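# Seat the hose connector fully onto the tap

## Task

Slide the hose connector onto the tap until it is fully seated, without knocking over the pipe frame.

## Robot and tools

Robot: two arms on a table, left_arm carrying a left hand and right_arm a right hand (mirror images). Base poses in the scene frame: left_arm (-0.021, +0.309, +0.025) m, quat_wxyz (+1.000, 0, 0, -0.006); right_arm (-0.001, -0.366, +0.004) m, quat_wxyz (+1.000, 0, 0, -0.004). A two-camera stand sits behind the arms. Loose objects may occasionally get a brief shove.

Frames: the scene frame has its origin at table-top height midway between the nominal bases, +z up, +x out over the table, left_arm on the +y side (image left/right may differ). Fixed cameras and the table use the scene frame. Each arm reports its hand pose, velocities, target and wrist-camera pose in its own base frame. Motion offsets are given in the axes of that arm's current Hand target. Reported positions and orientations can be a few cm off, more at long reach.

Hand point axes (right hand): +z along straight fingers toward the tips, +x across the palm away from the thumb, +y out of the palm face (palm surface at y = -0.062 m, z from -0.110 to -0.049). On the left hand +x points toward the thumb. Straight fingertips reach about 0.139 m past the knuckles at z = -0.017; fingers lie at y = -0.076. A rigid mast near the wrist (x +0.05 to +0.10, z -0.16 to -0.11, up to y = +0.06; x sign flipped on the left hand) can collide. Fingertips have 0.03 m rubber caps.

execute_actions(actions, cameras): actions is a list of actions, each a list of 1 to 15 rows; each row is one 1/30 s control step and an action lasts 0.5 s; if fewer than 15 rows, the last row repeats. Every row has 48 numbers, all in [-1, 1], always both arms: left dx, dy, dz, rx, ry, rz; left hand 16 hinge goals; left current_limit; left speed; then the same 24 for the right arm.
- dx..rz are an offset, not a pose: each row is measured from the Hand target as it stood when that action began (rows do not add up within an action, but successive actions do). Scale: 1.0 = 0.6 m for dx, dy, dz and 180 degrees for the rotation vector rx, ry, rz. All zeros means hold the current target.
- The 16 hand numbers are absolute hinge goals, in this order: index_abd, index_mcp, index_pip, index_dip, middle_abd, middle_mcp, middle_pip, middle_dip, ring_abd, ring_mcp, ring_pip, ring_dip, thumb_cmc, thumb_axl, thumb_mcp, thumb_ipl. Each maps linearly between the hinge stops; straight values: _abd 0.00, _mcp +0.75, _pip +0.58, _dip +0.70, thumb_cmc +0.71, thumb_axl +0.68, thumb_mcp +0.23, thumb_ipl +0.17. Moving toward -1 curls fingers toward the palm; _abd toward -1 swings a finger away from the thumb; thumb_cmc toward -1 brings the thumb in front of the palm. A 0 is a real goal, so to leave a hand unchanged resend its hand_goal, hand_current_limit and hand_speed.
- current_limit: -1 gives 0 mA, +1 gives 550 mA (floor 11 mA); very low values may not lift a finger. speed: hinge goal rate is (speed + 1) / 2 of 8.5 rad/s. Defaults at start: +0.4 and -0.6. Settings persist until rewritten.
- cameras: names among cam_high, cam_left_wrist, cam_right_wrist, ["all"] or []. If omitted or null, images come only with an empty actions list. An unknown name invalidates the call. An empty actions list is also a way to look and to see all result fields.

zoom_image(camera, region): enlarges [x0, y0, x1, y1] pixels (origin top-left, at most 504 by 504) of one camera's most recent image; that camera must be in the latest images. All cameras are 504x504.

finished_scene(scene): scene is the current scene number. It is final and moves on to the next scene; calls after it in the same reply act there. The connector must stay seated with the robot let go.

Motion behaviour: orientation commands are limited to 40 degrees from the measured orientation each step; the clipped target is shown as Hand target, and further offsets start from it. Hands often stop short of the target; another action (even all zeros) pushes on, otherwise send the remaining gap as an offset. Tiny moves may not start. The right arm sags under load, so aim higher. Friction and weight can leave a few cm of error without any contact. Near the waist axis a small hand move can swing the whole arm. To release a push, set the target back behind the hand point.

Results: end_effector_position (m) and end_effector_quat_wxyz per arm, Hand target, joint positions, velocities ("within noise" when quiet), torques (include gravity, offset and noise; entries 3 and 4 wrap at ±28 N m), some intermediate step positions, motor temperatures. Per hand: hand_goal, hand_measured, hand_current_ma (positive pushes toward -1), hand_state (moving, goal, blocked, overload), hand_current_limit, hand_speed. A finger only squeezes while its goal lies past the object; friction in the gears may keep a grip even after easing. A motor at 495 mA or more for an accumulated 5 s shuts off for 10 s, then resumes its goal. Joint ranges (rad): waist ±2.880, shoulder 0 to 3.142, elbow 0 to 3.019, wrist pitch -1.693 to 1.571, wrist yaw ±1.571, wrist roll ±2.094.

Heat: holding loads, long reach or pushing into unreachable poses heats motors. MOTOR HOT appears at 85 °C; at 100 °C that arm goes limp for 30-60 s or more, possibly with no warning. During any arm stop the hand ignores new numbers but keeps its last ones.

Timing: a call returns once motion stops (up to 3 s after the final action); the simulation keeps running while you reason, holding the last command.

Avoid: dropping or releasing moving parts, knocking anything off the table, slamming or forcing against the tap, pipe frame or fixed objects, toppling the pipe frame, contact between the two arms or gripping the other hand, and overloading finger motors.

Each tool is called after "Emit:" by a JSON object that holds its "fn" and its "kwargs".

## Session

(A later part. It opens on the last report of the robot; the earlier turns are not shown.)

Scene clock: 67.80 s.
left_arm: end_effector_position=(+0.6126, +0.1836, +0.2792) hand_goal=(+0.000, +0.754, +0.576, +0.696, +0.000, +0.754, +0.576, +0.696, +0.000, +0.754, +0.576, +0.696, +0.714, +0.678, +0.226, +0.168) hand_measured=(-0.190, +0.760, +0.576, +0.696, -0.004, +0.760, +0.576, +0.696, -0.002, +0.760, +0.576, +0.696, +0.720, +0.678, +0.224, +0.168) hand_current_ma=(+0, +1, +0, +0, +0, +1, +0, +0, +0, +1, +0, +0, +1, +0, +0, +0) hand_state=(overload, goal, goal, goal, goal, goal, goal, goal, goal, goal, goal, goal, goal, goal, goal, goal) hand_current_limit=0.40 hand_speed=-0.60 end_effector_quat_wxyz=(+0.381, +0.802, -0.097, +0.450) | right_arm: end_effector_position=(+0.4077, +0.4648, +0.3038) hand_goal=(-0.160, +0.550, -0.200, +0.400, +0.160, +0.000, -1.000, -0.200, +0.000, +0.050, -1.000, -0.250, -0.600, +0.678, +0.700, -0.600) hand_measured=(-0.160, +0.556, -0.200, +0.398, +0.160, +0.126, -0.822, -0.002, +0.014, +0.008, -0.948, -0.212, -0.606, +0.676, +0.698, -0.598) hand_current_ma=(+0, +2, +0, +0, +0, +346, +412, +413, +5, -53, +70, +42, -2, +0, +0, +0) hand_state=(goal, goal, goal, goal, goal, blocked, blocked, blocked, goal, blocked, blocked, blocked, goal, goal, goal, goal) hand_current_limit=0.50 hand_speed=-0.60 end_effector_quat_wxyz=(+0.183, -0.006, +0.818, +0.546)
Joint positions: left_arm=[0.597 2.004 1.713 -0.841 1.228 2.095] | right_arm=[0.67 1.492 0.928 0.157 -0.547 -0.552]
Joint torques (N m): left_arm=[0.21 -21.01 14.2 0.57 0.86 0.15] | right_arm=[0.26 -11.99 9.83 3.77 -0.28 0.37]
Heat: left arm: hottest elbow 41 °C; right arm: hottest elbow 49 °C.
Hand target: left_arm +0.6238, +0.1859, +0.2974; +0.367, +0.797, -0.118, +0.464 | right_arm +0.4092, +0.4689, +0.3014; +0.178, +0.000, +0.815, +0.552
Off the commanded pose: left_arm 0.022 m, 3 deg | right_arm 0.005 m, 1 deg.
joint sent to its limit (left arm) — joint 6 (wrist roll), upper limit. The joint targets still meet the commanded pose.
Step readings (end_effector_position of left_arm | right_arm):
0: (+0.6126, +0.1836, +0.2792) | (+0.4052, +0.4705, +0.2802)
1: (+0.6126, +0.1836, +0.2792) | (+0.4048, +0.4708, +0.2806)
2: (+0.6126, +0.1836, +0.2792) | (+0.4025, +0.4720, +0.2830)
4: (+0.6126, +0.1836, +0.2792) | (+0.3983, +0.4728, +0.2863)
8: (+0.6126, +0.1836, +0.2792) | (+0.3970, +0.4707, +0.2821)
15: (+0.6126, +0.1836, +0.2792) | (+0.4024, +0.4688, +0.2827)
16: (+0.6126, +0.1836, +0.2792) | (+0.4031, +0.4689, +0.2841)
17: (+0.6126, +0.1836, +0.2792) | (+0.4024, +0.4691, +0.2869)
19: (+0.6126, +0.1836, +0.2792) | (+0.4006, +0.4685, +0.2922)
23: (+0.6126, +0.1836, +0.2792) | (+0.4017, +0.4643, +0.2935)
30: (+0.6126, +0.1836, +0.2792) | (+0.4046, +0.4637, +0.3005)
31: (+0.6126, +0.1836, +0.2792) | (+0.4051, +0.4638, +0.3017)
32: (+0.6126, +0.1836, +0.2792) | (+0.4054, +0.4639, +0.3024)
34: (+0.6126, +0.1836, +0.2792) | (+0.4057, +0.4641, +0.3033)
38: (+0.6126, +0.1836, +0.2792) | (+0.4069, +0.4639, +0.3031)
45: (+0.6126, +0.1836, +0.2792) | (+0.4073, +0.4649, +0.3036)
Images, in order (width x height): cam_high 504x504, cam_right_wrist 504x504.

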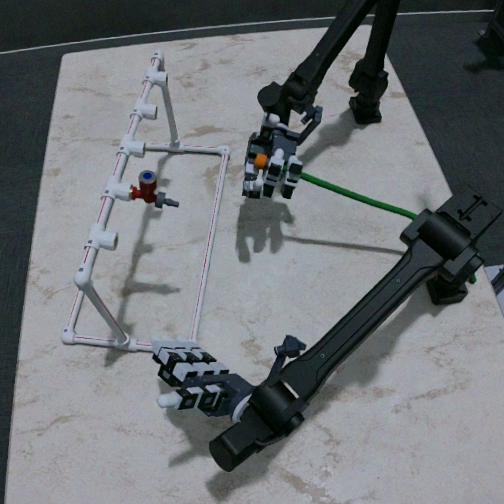

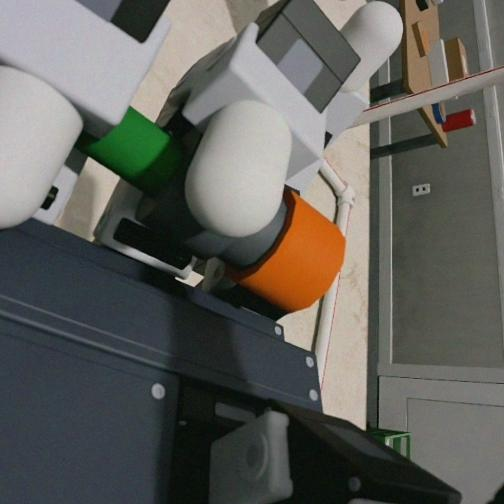

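Emit:
{"fn": "execute_actions", "kwargs": {"actions": [[[0,0,0,0.0325,0.059,0.075, 0,0.754,0.576,0.696,0,0.754,0.576,0.696,0,0.754,0.576,0.696,0.714,0.678,0.226,0.168,0.4,-0.6, 0,0,0,0,0,0, -0.16,0.55,-0.2,0.4, 0.16,0,-1,-0.2, 0,0.05,-1,-0.25, -0.6,0.678,0.7,-0.6,0.5,-0.6]],[[0.02,0.003,0.055,0.0325,0.059,0.075, 0,0.754,0.576,0.696,0,0.754,0.576,0.696,0,0.754,0.576,0.696,0.714,0.678,0.226,0.168,0.4,-0.6, 0,0,0,0,0,0, -0.16,0.55,-0.2,0.4, 0.16,0,-1,-0.2, 0,0.05,-1,-0.25, -0.6,0.678,0.7,-0.6,0.5,-0.6]]], "cameras": ["cam_high","cam_left_wrist"]}}

Scene clock: 72.37 s.
left_arm: end_effector_position=(+0.6536, +0.1654, +0.2984) hand_goal=(+0.000, +0.754, +0.576, +0.696, +0.000, +0.754, +0.576, +0.696, +0.000, +0.754, +0.576, +0.696, +0.714, +0.678, +0.226, +0.168) hand_measured=(-0.190, +0.756, +0.576, +0.696, -0.004, +0.756, +0.576, +0.696, -0.002, +0.756, +0.576, +0.696, +0.716, +0.678, +0.224, +0.168) hand_current_ma=(+0, +0, +0, +0, +0, +0, +0, +0, +0, +0, +0, +0, +0, +0, +0, +0) hand_state=(overload, goal, goal, goal, goal, goal, goal, goal, goal, goal, goal, goal, goal, goal, goal, goal) hand_current_limit=0.40 hand_speed=-0.60 end_effector_quat_wxyz=(+0.186, +0.691, -0.190, +0.672) | right_arm: end_effector_position=(+0.4077, +0.4647, +0.3038) hand_goal=(-0.160, +0.550, -0.200, +0.400, +0.160, +0.000, -1.000, -0.200, +0.000, +0.050, -1.000, -0.250, -0.600, +0.678, +0.700, -0.600) hand_measured=(-0.160, +0.556, -0.200, +0.398, +0.160, +0.126, -0.822, -0.002, +0.014, +0.008, -0.948, -0.212, -0.606, +0.676, +0.698, -0.598) hand_current_ma=(+0, +2, +0, +0, +0, +346, +412, +413, +5, -53, +70, +42, -2, +0, +0, +0) hand_state=(goal, goal, goal, goal, goal, blocked, blocked, blocked, goal, blocked, blocked, blocked, goal, goal, goal, goal) hand_current_limit=0.50 hand_speed=-0.60 end_effector_quat_wxyz=(+0.183, -0.006, +0.818, +0.546)
Joint positions: left_arm=[0.54 1.946 1.475 0.412 1.077 1.621] | right_arm=[0.67 1.492 0.928 0.157 -0.547 -0.551]
Joint torques (N m): left_arm=[0.97 -22.07 8.17 2.21 -0.11 -0.16] | right_arm=[0.56 -11.99 9.85 3.77 -0.27 0.36]
Heat: left arm: hottest elbow 41 °C; right arm: hottest elbow 48 °C.
Hand target: left_arm +0.6521, +0.1658, +0.3039; +0.183, +0.682, -0.183, +0.684 | right_arm +0.4092, +0.4689, +0.3014; +0.178, +0.000, +0.815, +0.552
Off the commanded pose: left_arm 0.006 m, 2 deg | right_arm 0.005 m, 1 deg.
Step readings (end_effector_position of left_arm | right_arm):
0: (+0.6126, +0.1836, +0.2792) | (+0.4077, +0.4647, +0.3038)
1: (+0.6127, +0.1837, +0.2792) | (+0.4077, +0.4647, +0.3038)
2: (+0.6138, +0.1842, +0.2792) | (+0.4077, +0.4647, +0.3038)
4: (+0.6179, +0.1870, +0.2795) | (+0.4077, +0.4647, +0.3038)
8: (+0.6242, +0.1911, +0.2827) | (+0.4077, +0.4647, +0.3038)
15: (+0.6231, +0.1893, +0.2825) | (+0.4077, +0.4647, +0.3038)
16: (+0.6238, +0.1894, +0.2821) | (+0.4077, +0.4647, +0.3038)
17: (+0.6267, +0.1887, +0.2804) | (+0.4077, +0.4647, +0.3038)
19: (+0.6350, +0.1895, +0.2787) | (+0.4077, +0.4647, +0.3038)
23: (+0.6468, +0.1797, +0.2837) | (+0.4077, +0.4647, +0.3038)
30: (+0.6531, +0.1642, +0.2903) | (+0.4077, +0.4647, +0.3038)
Images, in order (width x height): cam_high 504x504, cam_left_wrist 504x504.

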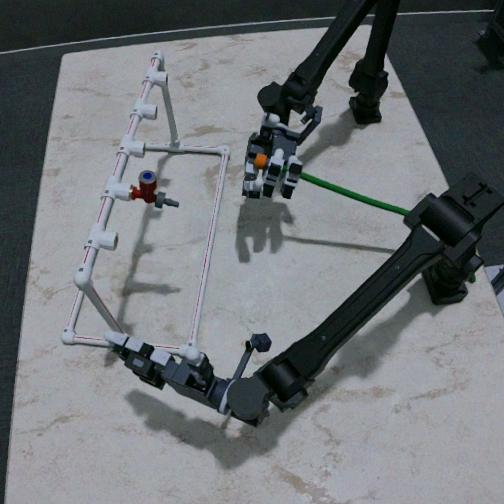

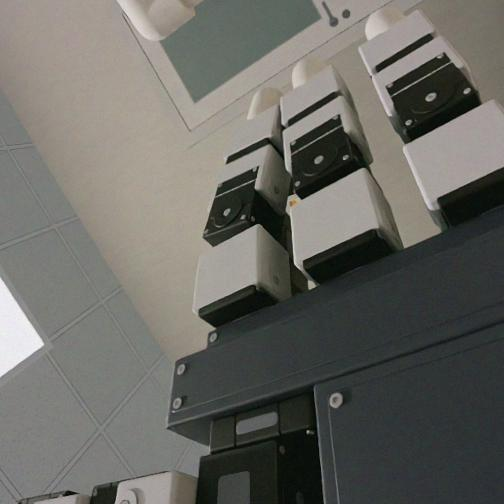

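Emit:
{"fn": "zoom_image", "kwargs": {"camera": "cam_high", "region": [60, 250, 280, 430]}}

Scaled by 2.291 from the camera's 504x504 image, which has a finer 720x720 frame.

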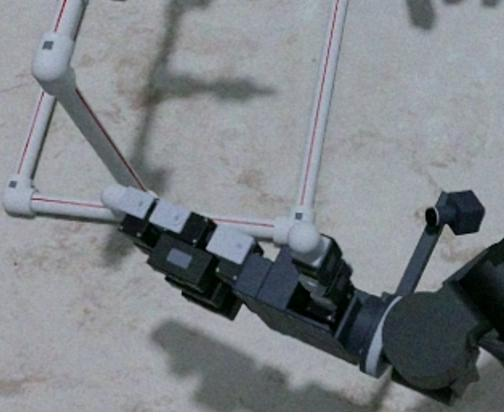

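Emit:
{"fn": "execute_actions", "kwargs": {"actions": [[[-0.083,0,0.03,0,0,0, 0,0.754,0.576,0.696,0,0.754,0.576,0.696,0,0.754,0.576,0.696,0.714,0.678,0.226,0.168,0.4,-0.6, 0,0,0,0,0,0, -0.16,0.55,-0.2,0.4, 0.16,0,-1,-0.2, 0,0.05,-1,-0.25, -0.6,0.678,0.7,-0.6,0.5,-0.6]],[[0,0,0.09,0,0,0, 0,0.754,0.576,0.696,0,0.754,0.576,0.696,0,0.754,0.576,0.696,0.714,0.678,0.226,0.168,0.4,-0.6, 0,0,0,0,0,0, -0.16,0.55,-0.2,0.4, 0.16,0,-1,-0.2, 0,0.05,-1,-0.25, -0.6,0.678,0.7,-0.6,0.5,-0.6]]], "cameras": ["cam_high","cam_left_wrist"]}}

Emit:
{"fn": "zoom_image", "kwargs": {"camera": "cam_high", "region": [50, 250, 230, 400]}}

Scene clock: 76.67 s.
left_arm: end_effector_position=(+0.7016, +0.1190, +0.2314) hand_goal=(+0.000, +0.754, +0.576, +0.696, +0.000, +0.754, +0.576, +0.696, +0.000, +0.754, +0.576, +0.696, +0.714, +0.678, +0.226, +0.168) hand_measured=(-0.190, +0.756, +0.576, +0.696, -0.004, +0.756, +0.576, +0.696, -0.002, +0.756, +0.576, +0.696, +0.716, +0.678, +0.224, +0.168) hand_current_ma=(+0, +0, +0, +0, +0, +0, +0, +0, +0, +0, +0, +0, +0, +0, +0, +0) hand_state=(overload, goal, goal, goal, goal, goal, goal, goal, goal, goal, goal, goal, goal, goal, goal, goal) hand_current_limit=0.40 hand_speed=-0.60 end_effector_quat_wxyz=(+0.193, +0.694, -0.179, +0.671) | right_arm: end_effector_position=(+0.4077, +0.4647, +0.3038) hand_goal=(-0.160, +0.550, -0.200, +0.400, +0.160, +0.000, -1.000, -0.200, +0.000, +0.050, -1.000, -0.250, -0.600, +0.678, +0.700, -0.600) hand_measured=(-0.160, +0.556, -0.200, +0.398, +0.160, +0.126, -0.822, -0.002, +0.014, +0.008, -0.948, -0.212, -0.606, +0.676, +0.698, -0.598) hand_current_ma=(+0, +2, +0, +0, +0, +346, +413, +413, +5, -53, +70, +42, -2, +0, +0, +0) hand_state=(goal, goal, goal, goal, goal, blocked, blocked, blocked, goal, blocked, blocked, blocked, goal, goal, goal, goal) hand_current_limit=0.50 hand_speed=-0.60 end_effector_quat_wxyz=(+0.183, -0.006, +0.818, +0.546)
Joint positions: left_arm=[0.441 2.081 1.489 0.546 0.973 1.581] | right_arm=[0.67 1.492 0.928 0.157 -0.547 -0.551]
Joint torques (N m): left_arm=[1.32 -22.07 13.68 1.36 -0.11 -0.16] | right_arm=[0.62 -11.99 9.84 3.75 -0.27 0.35]
Heat: left arm: hottest elbow 41 °C; right arm: hottest elbow 48 °C.
Hand target: left_arm +0.7145, +0.1299, +0.2541; +0.183, +0.682, -0.183, +0.684 | right_arm +0.4092, +0.4689, +0.3014; +0.178, +0.000, +0.815, +0.552
Off the commanded pose: left_arm 0.028 m, 2 deg | right_arm 0.005 m, 1 deg.
Step readings (end_effector_position of left_arm | right_arm):
0: (+0.6536, +0.1654, +0.2984) | (+0.4077, +0.4647, +0.3038)
1: (+0.6538, +0.1655, +0.2985) | (+0.4077, +0.4647, +0.3038)
2: (+0.6543, +0.1658, +0.2979) | (+0.4077, +0.4647, +0.3038)
4: (+0.6560, +0.1661, +0.2954) | (+0.4077, +0.4647, +0.3038)
8: (+0.6609, +0.1641, +0.2790) | (+0.4077, +0.4647, +0.3038)
15: (+0.6672, +0.1599, +0.2479) | (+0.4077, +0.4647, +0.3038)
16: (+0.6683, +0.1598, +0.2466) | (+0.4077, +0.4647, +0.3038)
17: (+0.6709, +0.1583, +0.2457) | (+0.4077, +0.4647, +0.3038)
19: (+0.6777, +0.1561, +0.2436) | (+0.4077, +0.4647, +0.3038)
23: (+0.6901, +0.1380, +0.2371) | (+0.4077, +0.4647, +0.3038)
30: (+0.7004, +0.1157, +0.2287) | (+0.4077, +0.4647, +0.3038)
Images, in order (width x height): cam_high 504x504, cam_left_wrist 504x504.

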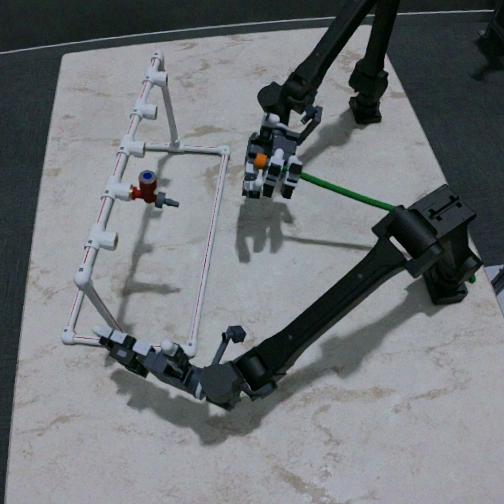

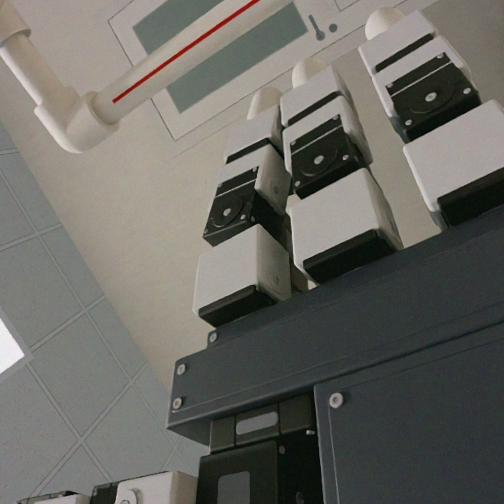

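Scaled by 2.800 from the camera's 504x504 image, which has a finer 720x720 frame.

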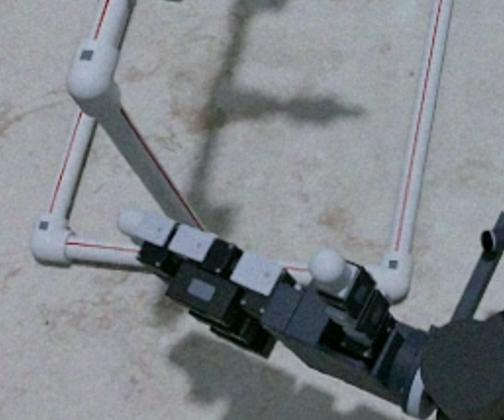

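Emit:
{"fn": "zoom_image", "kwargs": {"camera": "cam_left_wrist", "region": [0, 0, 300, 200]}}

Scaled by 1.680 from the camera's 504x504 image, which has a finer 720x720 frame.

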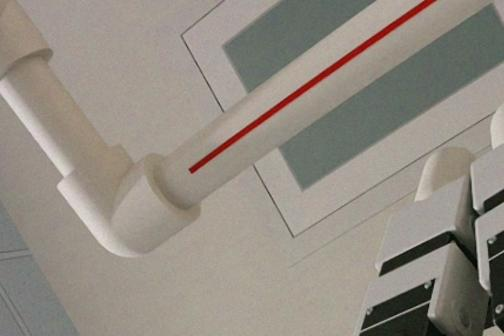

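Emit:
{"fn": "execute_actions", "kwargs": {"actions": [[[0,-0.015,0.09,0,0,0, 0,0.754,0.576,0.696,0,0.754,0.576,0.696,0,0.754,0.576,0.696,0.714,0.678,0.226,0.168,0.4,-0.6, 0,0,0,0,0,0, -0.16,0.55,-0.2,0.4, 0.16,0,-1,-0.2, 0,0.05,-1,-0.25, -0.6,0.678,0.7,-0.6,0.5,-0.6]],[[0,0,0.09,0,0,0, 0,0.754,0.576,0.696,0,0.754,0.576,0.696,0,0.754,0.576,0.696,0.714,0.678,0.226,0.168,0.4,-0.6, 0,0,0,0,0,0, -0.16,0.55,-0.2,0.4, 0.16,0,-1,-0.2, 0,0.05,-1,-0.25, -0.6,0.678,0.7,-0.6,0.5,-0.6]]], "cameras": ["cam_high","cam_left_wrist"]}}

Emit:
{"fn": "zoom_image", "kwargs": {"camera": "cam_high", "region": [50, 250, 230, 400]}}

Scene clock: 79.57 s.
left_arm: end_effector_position=(+0.8001, +0.0756, +0.2304) hand_goal=(+0.000, +0.754, +0.576, +0.696, +0.000, +0.754, +0.576, +0.696, +0.000, +0.754, +0.576, +0.696, +0.714, +0.678, +0.226, +0.168) hand_measured=(-0.190, +0.754, +0.576, +0.696, -0.004, +0.754, +0.576, +0.696, -0.002, +0.754, +0.576, +0.696, +0.716, +0.678, +0.224, +0.168) hand_current_ma=(+0, +0, +0, +0, +0, +0, +0, +0, +0, +0, +0, +0, +0, +0, +0, +0) hand_state=(overload, goal, goal, goal, goal, goal, goal, goal, goal, goal, goal, goal, goal, goal, goal, goal) hand_current_limit=0.40 hand_speed=-0.60 end_effector_quat_wxyz=(+0.192, +0.696, -0.177, +0.669) | right_arm: end_effector_position=(+0.4077, +0.4647, +0.3038) hand_goal=(-0.160, +0.550, -0.200, +0.400, +0.160, +0.000, -1.000, -0.200, +0.000, +0.050, -1.000, -0.250, -0.600, +0.678, +0.700, -0.600) hand_measured=(-0.160, +0.556, -0.200, +0.398, +0.160, +0.126, -0.822, -0.002, +0.014, +0.008, -0.948, -0.212, -0.606, +0.676, +0.698, -0.598) hand_current_ma=(+0, +2, +0, +0, +0, +346, +413, +413, +5, -53, +70, +42, -2, +0, +0, +0) hand_state=(goal, goal, goal, goal, goal, blocked, blocked, blocked, goal, blocked, blocked, blocked, goal, goal, goal, goal) hand_current_limit=0.50 hand_speed=-0.60 end_effector_quat_wxyz=(+0.183, -0.006, +0.818, +0.546)
Joint positions: left_arm=[0.33 2.255 1.803 0.405 0.858 1.577] | right_arm=[0.67 1.492 0.928 0.157 -0.547 -0.551]
Joint torques (N m): left_arm=[1.14 -24.82 14.84 1.46 -0.09 -0.11] | right_arm=[0.56 -11.93 9.88 3.74 -0.27 0.35]
Motor temperatures (°C): left_arm=[37 39 42 35 30 32] | right_arm=[35 40 48 32 33 29]
Heat: left arm: hottest elbow 42 °C; right arm: hottest elbow 48 °C.
Hand target: left_arm +0.8125, +0.0837, +0.2542; +0.183, +0.682, -0.183, +0.684 | right_arm +0.4092, +0.4689, +0.3014; +0.178, +0.000, +0.815, +0.552
Off the commanded pose: left_arm 0.028 m, 3 deg | right_arm 0.005 m, 1 deg.
Step readings (end_effector_position of left_arm | right_arm):
0: (+0.7016, +0.1190, +0.2314) | (+0.4077, +0.4647, +0.3038)
1: (+0.7023, +0.1193, +0.2318) | (+0.4077, +0.4647, +0.3038)
2: (+0.7052, +0.1204, +0.2321) | (+0.4077, +0.4647, +0.3038)
4: (+0.7169, +0.1232, +0.2341) | (+0.4077, +0.4647, +0.3038)
8: (+0.7394, +0.1190, +0.2372) | (+0.4077, +0.4647, +0.3038)
15: (+0.7511, +0.1026, +0.2320) | (+0.4077, +0.4647, +0.3038)
16: (+0.7523, +0.1023, +0.2315) | (+0.4077, +0.4647, +0.3038)
17: (+0.7559, +0.1017, +0.2309) | (+0.4077, +0.4647, +0.3038)
19: (+0.7675, +0.1026, +0.2318) | (+0.4077, +0.4647, +0.3038)
23: (+0.7868, +0.0952, +0.2330) | (+0.4077, +0.4647, +0.3038)
30: (+0.7982, +0.0759, +0.2301) | (+0.4077, +0.4647, +0.3038)
Images, in order (width x height): cam_high 504x504, cam_left_wrist 504x504.

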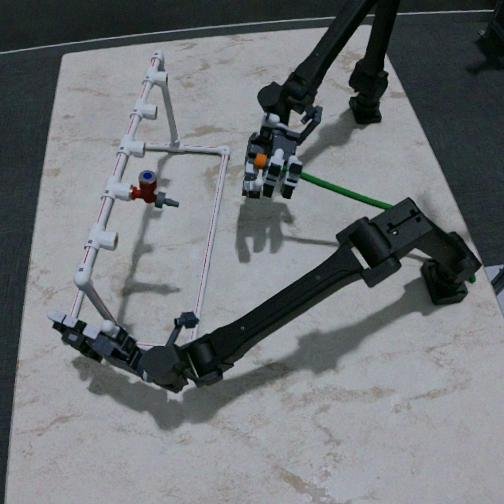

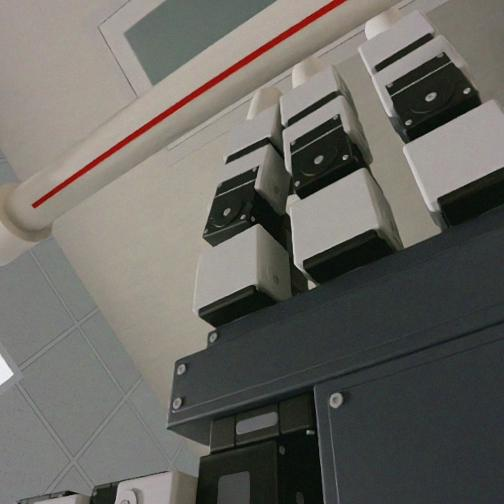

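Scaled by 2.800 from the camera's 504x504 image, which has a finer 720x720 frame.

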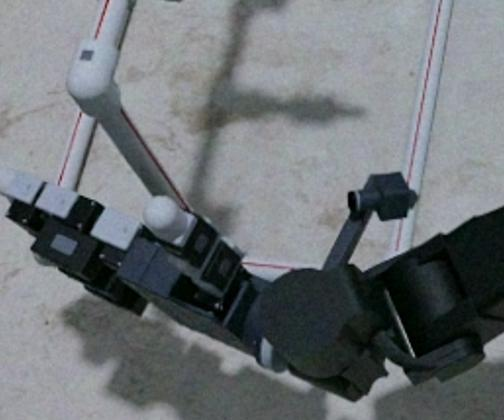

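Emit:
{"fn": "zoom_image", "kwargs": {"camera": "cam_left_wrist", "region": [0, 0, 360, 260]}}

Scaled by 1.400 from the camera's 504x504 image, which has a finer 720x720 frame.

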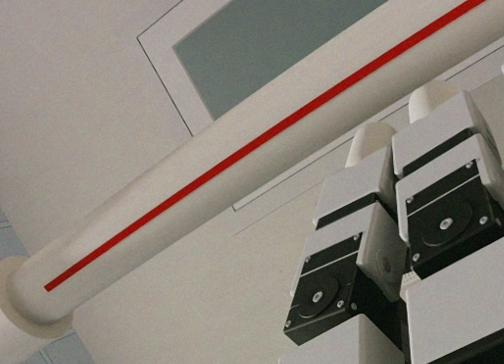

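Emit:
{"fn": "execute_actions", "kwargs": {"actions": [[[0,0,0.062,0,0,0, 0,0.754,0.576,0.696,0,0.754,0.576,0.696,0,0.754,0.576,0.696,0.714,0.678,0.226,0.168,0.4,-0.6, 0,0,0,0,0,0, -0.16,0.55,-0.2,0.4, 0.16,0,-1,-0.2, 0,0.05,-1,-0.25, -0.6,0.678,0.7,-0.6,0.5,-0.6]],[[0,0,0,0,0,0, 0,0.754,-0.74,0.6,0,0.754,-0.74,0.6,0,0.754,-0.74,0.6,0.714,0.678,0.226,0.168,0.4,-0.6, 0,0,0,0,0,0, -0.16,0.55,-0.2,0.4, 0.16,0,-1,-0.2, 0,0.05,-1,-0.25, -0.6,0.678,0.7,-0.6,0.5,-0.6]]], "cameras": ["cam_high","cam_left_wrist"]}}

Emit:
{"fn": "zoom_image", "kwargs": {"camera": "cam_high", "region": [30, 250, 210, 400]}}

Scene clock: 83.90 s.
left_arm: end_effector_position=(+0.8334, +0.0622, +0.2291) hand_goal=(+0.000, +0.754, -0.740, +0.600, +0.000, +0.754, -0.740, +0.600, +0.000, +0.754, -0.740, +0.600, +0.714, +0.678, +0.226, +0.168) hand_measured=(-0.222, +0.754, -0.736, +0.602, -0.006, +0.754, -0.736, +0.602, -0.002, +0.754, -0.736, +0.602, +0.716, +0.678, +0.224, +0.168) hand_current_ma=(+0, +0, +0, +0, +0, +0, +0, +0, +0, +0, +0, +0, +0, +0, +0, +0) hand_state=(overload, goal, goal, goal, goal, goal, goal, goal, goal, goal, goal, goal, goal, goal, goal, goal) hand_current_limit=0.40 hand_speed=-0.60 end_effector_quat_wxyz=(+0.190, +0.697, -0.176, +0.669) | right_arm: end_effector_position=(+0.4077, +0.4647, +0.3038) hand_goal=(-0.160, +0.550, -0.200, +0.400, +0.160, +0.000, -1.000, -0.200, +0.000, +0.050, -1.000, -0.250, -0.600, +0.678, +0.700, -0.600) hand_measured=(-0.160, +0.556, -0.200, +0.398, +0.160, +0.126, -0.822, -0.002, +0.014, +0.008, -0.948, -0.212, -0.606, +0.676, +0.698, -0.598) hand_current_ma=(+0, +2, +0, +0, +0, +346, +413, +413, +5, -53, +70, +42, -2, +0, +0, +0) hand_state=(goal, goal, goal, goal, goal, blocked, blocked, blocked, goal, blocked, blocked, blocked, goal, goal, goal, goal) hand_current_limit=0.50 hand_speed=-0.60 end_effector_quat_wxyz=(+0.183, -0.006, +0.818, +0.546)
Joint positions: left_arm=[0.298 2.326 1.934 0.344 0.821 1.577] | right_arm=[0.67 1.492 0.928 0.157 -0.547 -0.551]
Joint torques (N m): left_arm=[0.73 -25.88 15.2 1.43 -0.05 -0.17] | right_arm=[0.5 -11.93 9.89 3.75 -0.27 0.35]
Heat: left arm: hottest elbow 43 °C; right arm: hottest elbow 48 °C.
Hand target: left_arm +0.8447, +0.0651, +0.2544; +0.183, +0.682, -0.183, +0.684 | right_arm +0.4092, +0.4689, +0.3014; +0.178, +0.000, +0.815, +0.552
Off the commanded pose: left_arm 0.028 m, 3 deg | right_arm 0.005 m, 1 deg.
Step readings (end_effector_position of left_arm | right_arm):
0: (+0.8001, +0.0756, +0.2304) | (+0.4077, +0.4647, +0.3038)
1: (+0.8005, +0.0758, +0.2308) | (+0.4077, +0.4647, +0.3038)
2: (+0.8025, +0.0764, +0.2311) | (+0.4077, +0.4647, +0.3038)
4: (+0.8110, +0.0783, +0.2324) | (+0.4077, +0.4647, +0.3038)
8: (+0.8240, +0.0757, +0.2341) | (+0.4077, +0.4647, +0.3038)
15: (+0.8316, +0.0636, +0.2291) | (+0.4077, +0.4647, +0.3038)
16: (+0.8320, +0.0624, +0.2283) | (+0.4077, +0.4647, +0.3038)
17: (+0.8323, +0.0618, +0.2278) | (+0.4077, +0.4647, +0.3038)
19: (+0.8326, +0.0619, +0.2271) | (+0.4077, +0.4647, +0.3038)
23: (+0.8329, +0.0620, +0.2275) | (+0.4077, +0.4647, +0.3038)
30: (+0.8334, +0.0622, +0.2291) | (+0.4077, +0.4647, +0.3038)
Images, in order (width x height): cam_high 504x504, cam_left_wrist 504x504.

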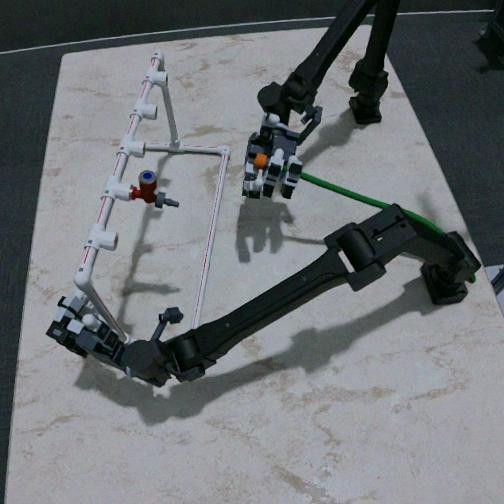

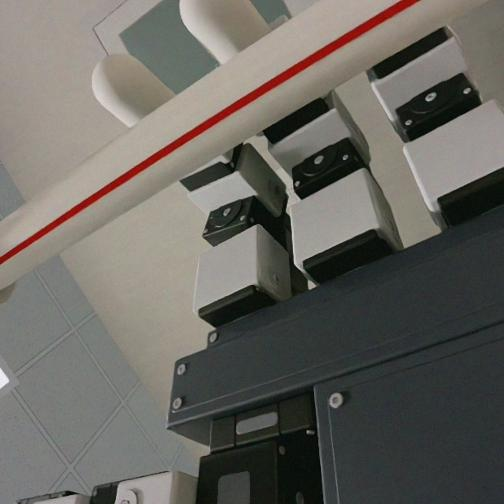

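Scaled by 2.800 from the camera's 504x504 image, which has a finer 720x720 frame.

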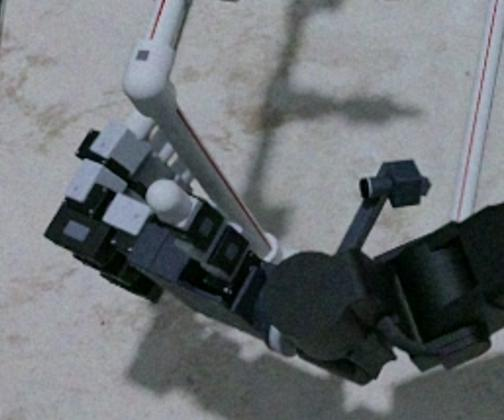

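Emit:
{"fn": "execute_actions", "kwargs": {"actions": []}}

Emit:
{"fn": "zoom_image", "kwargs": {"camera": "cam_right_wrist", "region": [130, 100, 390, 360]}}

Scene clock: 84.67 s.
left_arm: end_effector_position=(+0.8334, +0.0622, +0.2291) hand_goal=(+0.000, +0.754, -0.740, +0.600, +0.000, +0.754, -0.740, +0.600, +0.000, +0.754, -0.740, +0.600, +0.714, +0.678, +0.226, +0.168) hand_measured=(-0.222, +0.754, -0.736, +0.602, -0.006, +0.754, -0.736, +0.602, -0.002, +0.754, -0.736, +0.602, +0.716, +0.678, +0.224, +0.168) hand_current_ma=(+0, +0, +0, +0, +0, +0, +0, +0, +0, +0, +0, +0, +0, +0, +0, +0) hand_state=(overload, goal, goal, goal, goal, goal, goal, goal, goal, goal, goal, goal, goal, goal, goal, goal) hand_current_limit=0.40 hand_speed=-0.60 end_effector_quat_wxyz=(+0.190, +0.697, -0.176, +0.669) | right_arm: end_effector_position=(+0.4077, +0.4647, +0.3038) hand_goal=(-0.160, +0.550, -0.200, +0.400, +0.160, +0.000, -1.000, -0.200, +0.000, +0.050, -1.000, -0.250, -0.600, +0.678, +0.700, -0.600) hand_measured=(-0.160, +0.556, -0.200, +0.398, +0.160, +0.126, -0.822, -0.002, +0.014, +0.008, -0.948, -0.212, -0.606, +0.676, +0.698, -0.598) hand_current_ma=(+0, +2, +0, +0, +0, +346, +413, +413, +5, -53, +70, +42, -2, +0, +0, +0) hand_state=(goal, goal, goal, goal, goal, blocked, blocked, blocked, goal, blocked, blocked, blocked, goal, goal, goal, goal) hand_current_limit=0.50 hand_speed=-0.60 end_effector_quat_wxyz=(+0.183, -0.006, +0.818, +0.546)
Joint positions: left_arm=[0.298 2.326 1.934 0.344 0.821 1.577] | right_arm=[0.67 1.492 0.928 0.157 -0.547 -0.551]
Joint velocities: within noise
Joint torques (N m): left_arm=[0.73 -25.82 15.17 1.43 -0.05 -0.17] | right_arm=[0.56 -11.99 9.88 3.75 -0.26 0.36]
Motor temperatures (°C): left_arm=[37 40 43 35 30 32] | right_arm=[35 40 48 32 33 29]
Heat: left arm: hottest elbow 43 °C; right arm: hottest elbow 48 °C.
Hand target: left_arm +0.8447, +0.0651, +0.2544; +0.183, +0.682, -0.183, +0.684 | right_arm +0.4092, +0.4689, +0.3014; +0.178, +0.000, +0.815, +0.552
Off the commanded pose: left_arm 0.028 m, 3 deg | right_arm 0.005 m, 1 deg.

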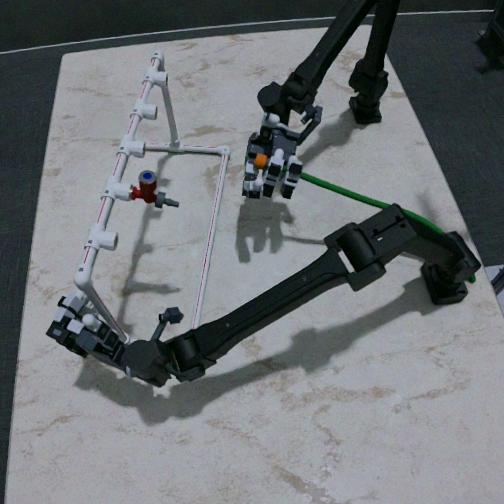

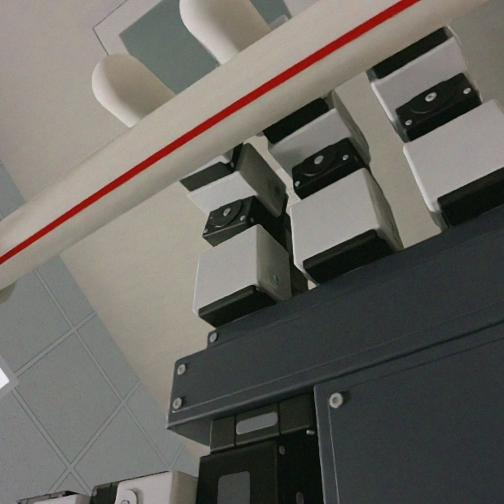

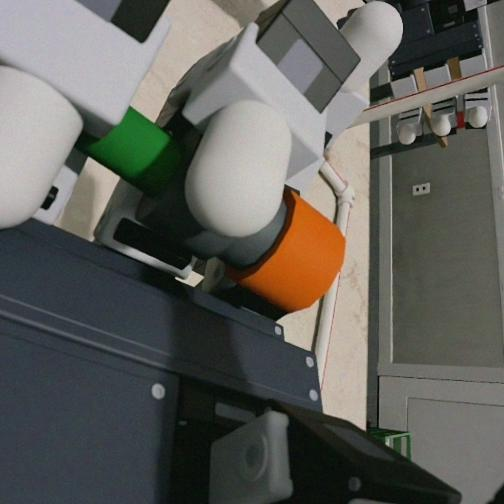

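Scaled by 1.938 from the camera's 504x504 image, which has a finer 720x720 frame.

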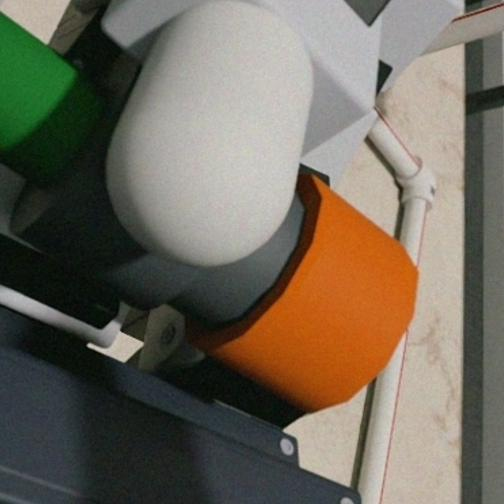

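Emit:
{"fn": "zoom_image", "kwargs": {"camera": "cam_high", "region": [232, 130, 302, 200]}}

Scaled by 7.200 from the camera's 504x504 image, which has a finer 720x720 frame.

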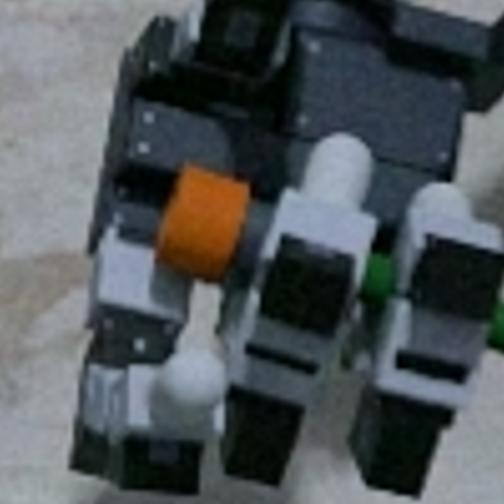

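Emit:
{"fn": "execute_actions", "kwargs": {"actions": [[[0,0,0,0,0,0, 0,0.754,-0.74,0.6,0,0.754,-0.74,0.6,0,0.754,-0.74,0.6,0.714,0.678,0.226,0.168,0.4,-0.6, -0.032,0.051,0.084,0,0.013,0.0185, -0.16,0.55,-0.2,0.4, 0.16,0,-1,-0.2, 0,0.05,-1,-0.25, -0.6,0.678,0.7,-0.6,0.5,-0.6]],[[0,0,0,0,0,0, 0,0.754,-0.74,0.6,0,0.754,-0.74,0.6,0,0.754,-0.74,0.6,0.714,0.678,0.226,0.168,0.4,-0.6, -0.032,0.051,0.084,0,0.013,0.0185, -0.16,0.55,-0.2,0.4, 0.16,0,-1,-0.2, 0,0.05,-1,-0.25, -0.6,0.678,0.7,-0.6,0.5,-0.6]],[[0,0,0,0,0,0, 0,0.754,-0.74,0.6,0,0.754,-0.74,0.6,0,0.754,-0.74,0.6,0.714,0.678,0.226,0.168,0.4,-0.6, -0.032,0.051,0.084,0,0,0, -0.16,0.55,-0.2,0.4, 0.16,0,-1,-0.2, 0,0.05,-1,-0.25, -0.6,0.678,0.7,-0.6,0.5,-0.6]]], "cameras": ["cam_high","cam_right_wrist"]}}

Emit:
{"fn": "zoom_image", "kwargs": {"camera": "cam_high", "region": [130, 150, 250, 270]}}

Emit:
{"fn": "zoom_image", "kwargs": {"camera": "cam_right_wrist", "region": [200, 100, 460, 360]}}

Scene clock: 90.30 s.
left_arm: end_effector_position=(+0.8334, +0.0622, +0.2291) hand_goal=(+0.000, +0.754, -0.740, +0.600, +0.000, +0.754, -0.740, +0.600, +0.000, +0.754, -0.740, +0.600, +0.714, +0.678, +0.226, +0.168) hand_measured=(-0.222, +0.754, -0.736, +0.602, -0.006, +0.754, -0.736, +0.602, -0.002, +0.754, -0.736, +0.602, +0.716, +0.678, +0.224, +0.168) hand_current_ma=(+0, +0, +0, +0, +0, +0, +0, +0, +0, +0, +0, +0, +0, +0, +0, +0) hand_state=(overload, goal, goal, goal, goal, goal, goal, goal, goal, goal, goal, goal, goal, goal, goal, goal) hand_current_limit=0.40 hand_speed=-0.60 end_effector_quat_wxyz=(+0.190, +0.697, -0.176, +0.669) | right_arm: end_effector_position=(+0.4768, +0.6176, +0.3235) hand_goal=(-0.160, +0.550, -0.200, +0.400, +0.160, +0.000, -1.000, -0.200, +0.000, +0.050, -1.000, -0.250, -0.600, +0.678, +0.700, -0.600) hand_measured=(-0.160, +0.556, -0.200, +0.398, +0.162, +0.126, -0.822, -0.002, +0.010, +0.006, -0.948, -0.212, -0.604, +0.676, +0.698, -0.598) hand_current_ma=(+0, +2, +0, +0, +0, +341, +412, +412, +4, -56, +70, +42, -1, +0, +0, +0) hand_state=(goal, goal, goal, goal, goal, blocked, blocked, blocked, goal, blocked, blocked, blocked, goal, goal, goal, goal) hand_current_limit=0.50 hand_speed=-0.60 end_effector_quat_wxyz=(+0.112, +0.018, +0.829, +0.548)
Joint positions: left_arm=[0.298 2.326 1.934 0.344 0.821 1.577] | right_arm=[0.79 1.828 1.453 -0.07 -0.513 -0.41]
Joint torques (N m): left_arm=[0.73 -25.88 15.21 1.44 -0.05 -0.17] | right_arm=[0.26 -19.25 16.34 2.41 -0.25 0.41]
Heat: left arm: hottest elbow 45 °C; right arm: hottest elbow 48 °C.
Hand target: left_arm +0.8447, +0.0651, +0.2544; +0.183, +0.682, -0.183, +0.684 | right_arm +0.4890, +0.6306, +0.3470; +0.112, +0.025, +0.820, +0.561
Off the commanded pose: left_arm 0.028 m, 3 deg | right_arm 0.030 m, 2 deg.
Step readings (end_effector_position of left_arm | right_arm):
0: (+0.8334, +0.0622, +0.2291) | (+0.4077, +0.4647, +0.3038)
1: (+0.8334, +0.0622, +0.2291) | (+0.4077, +0.4649, +0.3036)
2: (+0.8334, +0.0622, +0.2291) | (+0.4076, +0.4663, +0.3026)
4: (+0.8334, +0.0622, +0.2291) | (+0.4112, +0.4730, +0.2990)
8: (+0.8334, +0.0622, +0.2291) | (+0.4187, +0.4968, +0.2924)
15: (+0.8334, +0.0622, +0.2291) | (+0.4214, +0.5095, +0.2936)
16: (+0.8334, +0.0622, +0.2291) | (+0.4222, +0.5099, +0.2947)
17: (+0.8334, +0.0622, +0.2291) | (+0.4234, +0.5119, +0.2957)
19: (+0.8334, +0.0622, +0.2291) | (+0.4302, +0.5222, +0.2998)
23: (+0.8334, +0.0622, +0.2291) | (+0.4452, +0.5465, +0.3117)
30: (+0.8334, +0.0622, +0.2291) | (+0.4494, +0.5621, +0.3141)
31: (+0.8334, +0.0622, +0.2291) | (+0.4497, +0.5630, +0.3136)
32: (+0.8334, +0.0622, +0.2291) | (+0.4510, +0.5653, +0.3130)
34: (+0.8334, +0.0622, +0.2291) | (+0.4570, +0.5773, +0.3147)
38: (+0.8334, +0.0622, +0.2291) | (+0.4723, +0.6005, +0.3216)
45: (+0.8334, +0.0622, +0.2291) | (+0.4759, +0.6162, +0.3229)
Images, in order (width x height): cam_high 504x504, cam_right_wrist 504x504.

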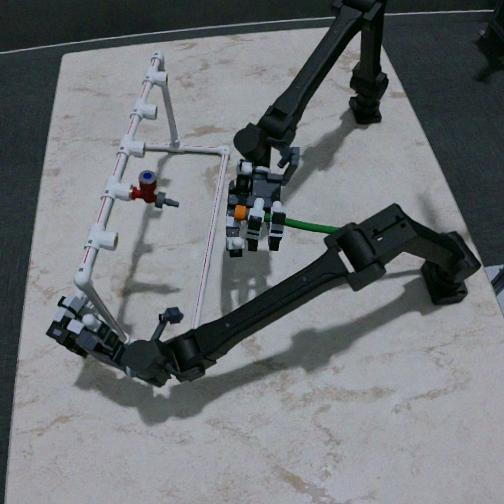

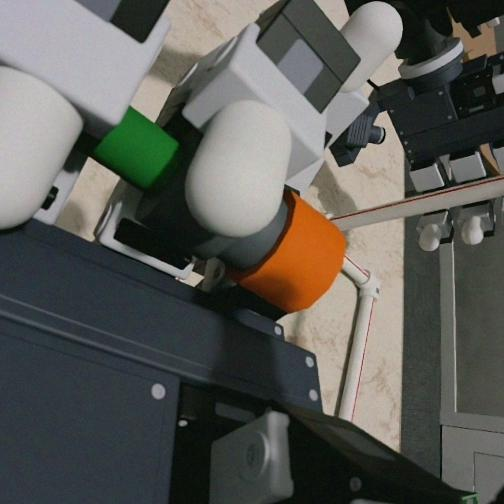

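Scaled by 4.200 from the camera's 504x504 image, which has a finer 720x720 frame.

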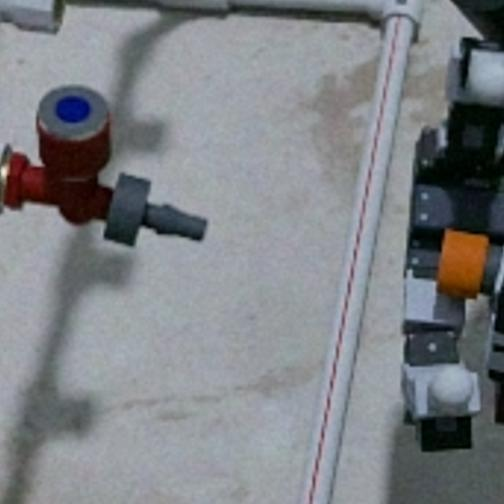

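Scaled by 1.938 from the camera's 504x504 image, which has a finer 720x720 frame.

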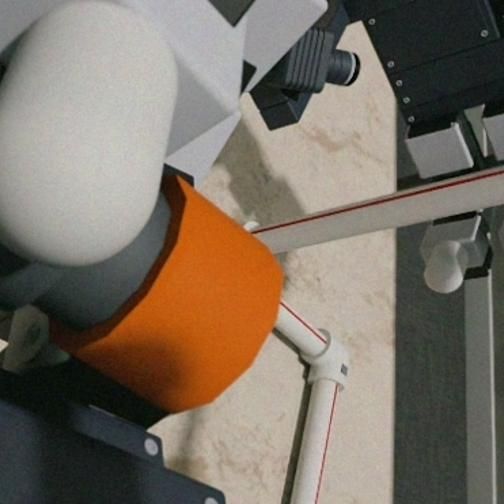

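Emit:
{"fn": "execute_actions", "kwargs": {"actions": [[[0,0,0,0,0,0, 0,0.754,-0.74,0.6,0,0.754,-0.74,0.6,0,0.754,-0.74,0.6,0.714,0.678,0.226,0.168,0.4,-0.6, -0.09,0.05,-0.015,0,0,0, -0.16,0.55,-0.2,0.4, 0.16,0,-1,-0.2, 0,0.05,-1,-0.25, -0.6,0.678,0.7,-0.6,0.5,-0.6]]], "cameras": ["cam_high","cam_right_wrist"]}}

Emit:
{"fn": "zoom_image", "kwargs": {"camera": "cam_high", "region": [130, 150, 250, 270]}}

Emit:
{"fn": "zoom_image", "kwargs": {"camera": "cam_right_wrist", "region": [244, 100, 504, 360]}}

Scene clock: 92.70 s.
left_arm: end_effector_position=(+0.8334, +0.0622, +0.2291) hand_goal=(+0.000, +0.754, -0.740, +0.600, +0.000, +0.754, -0.740, +0.600, +0.000, +0.754, -0.740, +0.600, +0.714, +0.678, +0.226, +0.168) hand_measured=(-0.222, +0.754, -0.736, +0.602, -0.006, +0.754, -0.736, +0.602, -0.002, +0.754, -0.736, +0.602, +0.716, +0.678, +0.224, +0.168) hand_current_ma=(+0, +0, +0, +0, +0, +0, +0, +0, +0, +0, +0, +0, +0, +0, +0, +0) hand_state=(overload, goal, goal, goal, goal, goal, goal, goal, goal, goal, goal, goal, goal, goal, goal, goal) hand_current_limit=0.40 hand_speed=-0.60 end_effector_quat_wxyz=(+0.190, +0.697, -0.176, +0.669) | right_arm: end_effector_position=(+0.5315, +0.6138, +0.3617) hand_goal=(-0.160, +0.550, -0.200, +0.400, +0.160, +0.000, -1.000, -0.200, +0.000, +0.050, -1.000, -0.250, -0.600, +0.678, +0.700, -0.600) hand_measured=(-0.160, +0.556, -0.200, +0.398, +0.162, +0.126, -0.822, -0.002, +0.010, +0.006, -0.948, -0.212, -0.602, +0.676, +0.698, -0.598) hand_current_ma=(+0, +2, +0, +0, +0, +341, +412, +413, +3, -57, +70, +42, +0, +0, +0, +0) hand_state=(goal, goal, goal, goal, goal, blocked, blocked, blocked, goal, blocked, blocked, blocked, goal, goal, goal, goal) hand_current_limit=0.50 hand_speed=-0.60 end_effector_quat_wxyz=(+0.106, +0.031, +0.828, +0.549)
Joint positions: left_arm=[0.298 2.326 1.934 0.344 0.821 1.577] | right_arm=[0.73 1.886 1.646 -0.218 -0.561 -0.41]
Joint torques (N m): left_arm=[0.73 -25.88 15.21 1.43 -0.06 -0.17] | right_arm=[-0.15 -19.78 16.2 2.29 -0.49 0.12]
Heat: left arm: hottest elbow 45 °C; right arm: hottest elbow 49 °C.
Hand target: left_arm +0.8447, +0.0651, +0.2544; +0.183, +0.682, -0.183, +0.684 | right_arm +0.5372, +0.6244, +0.3863; +0.112, +0.025, +0.820, +0.561
Off the commanded pose: left_arm 0.028 m, 3 deg | right_arm 0.027 m, 2 deg.
Step readings (end_effector_position of left_arm | right_arm):
0: (+0.8334, +0.0622, +0.2291) | (+0.4769, +0.6177, +0.3234)
1: (+0.8334, +0.0622, +0.2291) | (+0.4769, +0.6178, +0.3236)
2: (+0.8334, +0.0622, +0.2291) | (+0.4774, +0.6185, +0.3241)
4: (+0.8334, +0.0622, +0.2291) | (+0.4812, +0.6217, +0.3281)
8: (+0.8334, +0.0622, +0.2291) | (+0.5000, +0.6209, +0.3474)
15: (+0.8334, +0.0622, +0.2291) | (+0.5256, +0.6107, +0.3762)
Images, in order (width x height): cam_high 504x504, cam_right_wrist 504x504.

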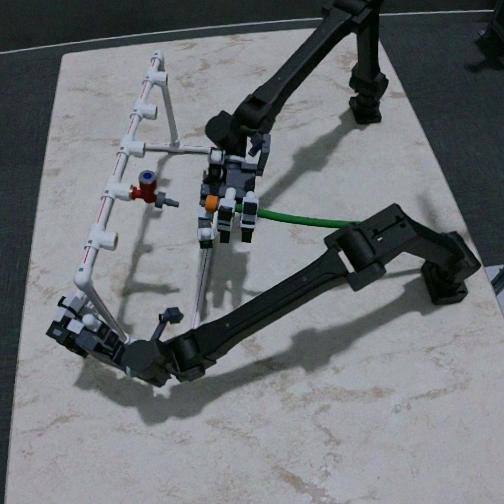

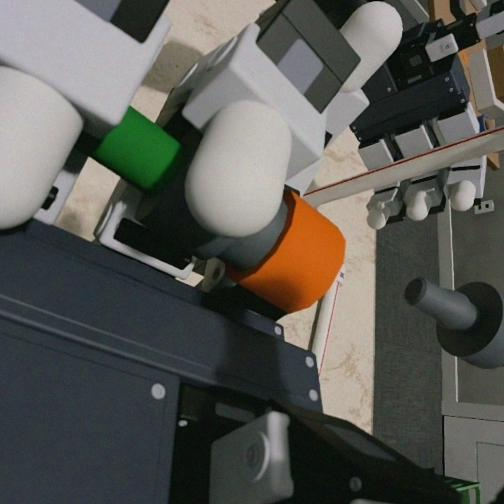

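Scaled by 4.200 from the camera's 504x504 image, which has a finer 720x720 frame.

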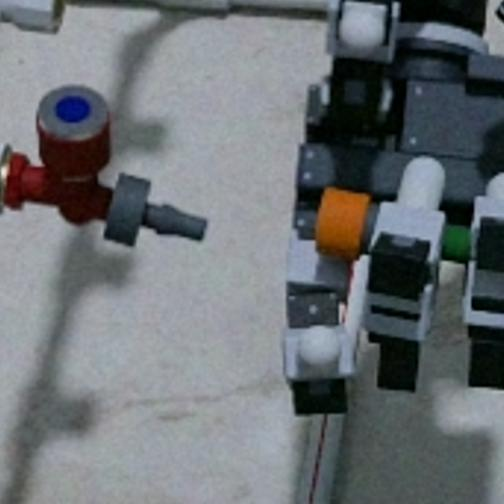

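Scaled by 1.938 from the camera's 504x504 image, which has a finer 720x720 frame.

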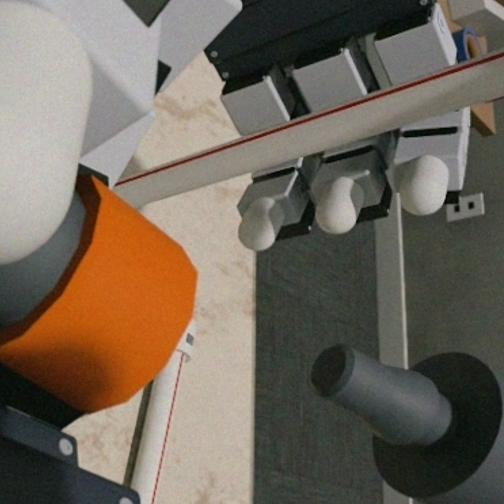

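Emit:
{"fn": "zoom_image", "kwargs": {"camera": "cam_right_wrist", "region": [220, 170, 370, 320]}}

Scaled by 3.360 from the camera's 504x504 image, which has a finer 720x720 frame.

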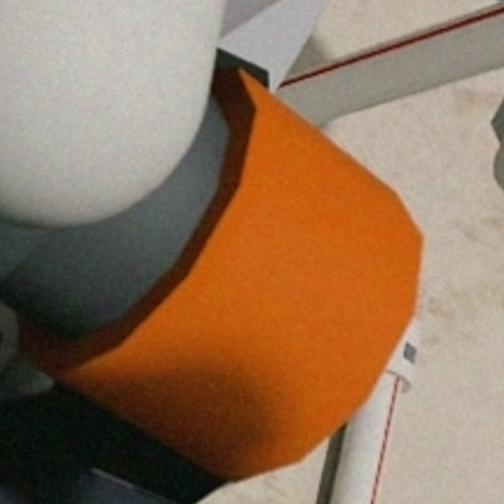

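Emit:
{"fn": "zoom_image", "kwargs": {"camera": "cam_high", "region": [190, 180, 240, 230]}}

Emit:
{"fn": "zoom_image", "kwargs": {"camera": "cam_high", "region": [140, 180, 190, 230]}}

Scaled by 10.080 from the camera's 504x504 image, which has a finer 720x720 frame.

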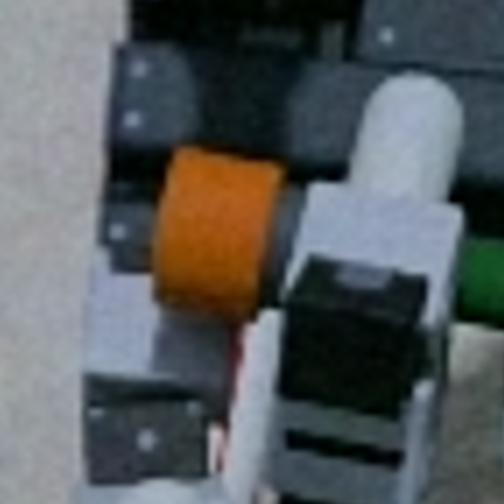

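Scaled by 10.080 from the camera's 504x504 image, which has a finer 720x720 frame.

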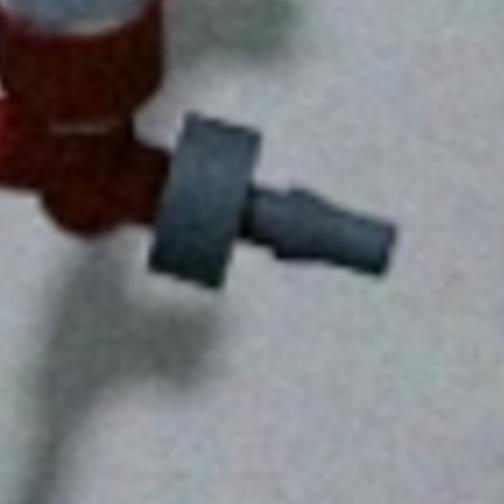

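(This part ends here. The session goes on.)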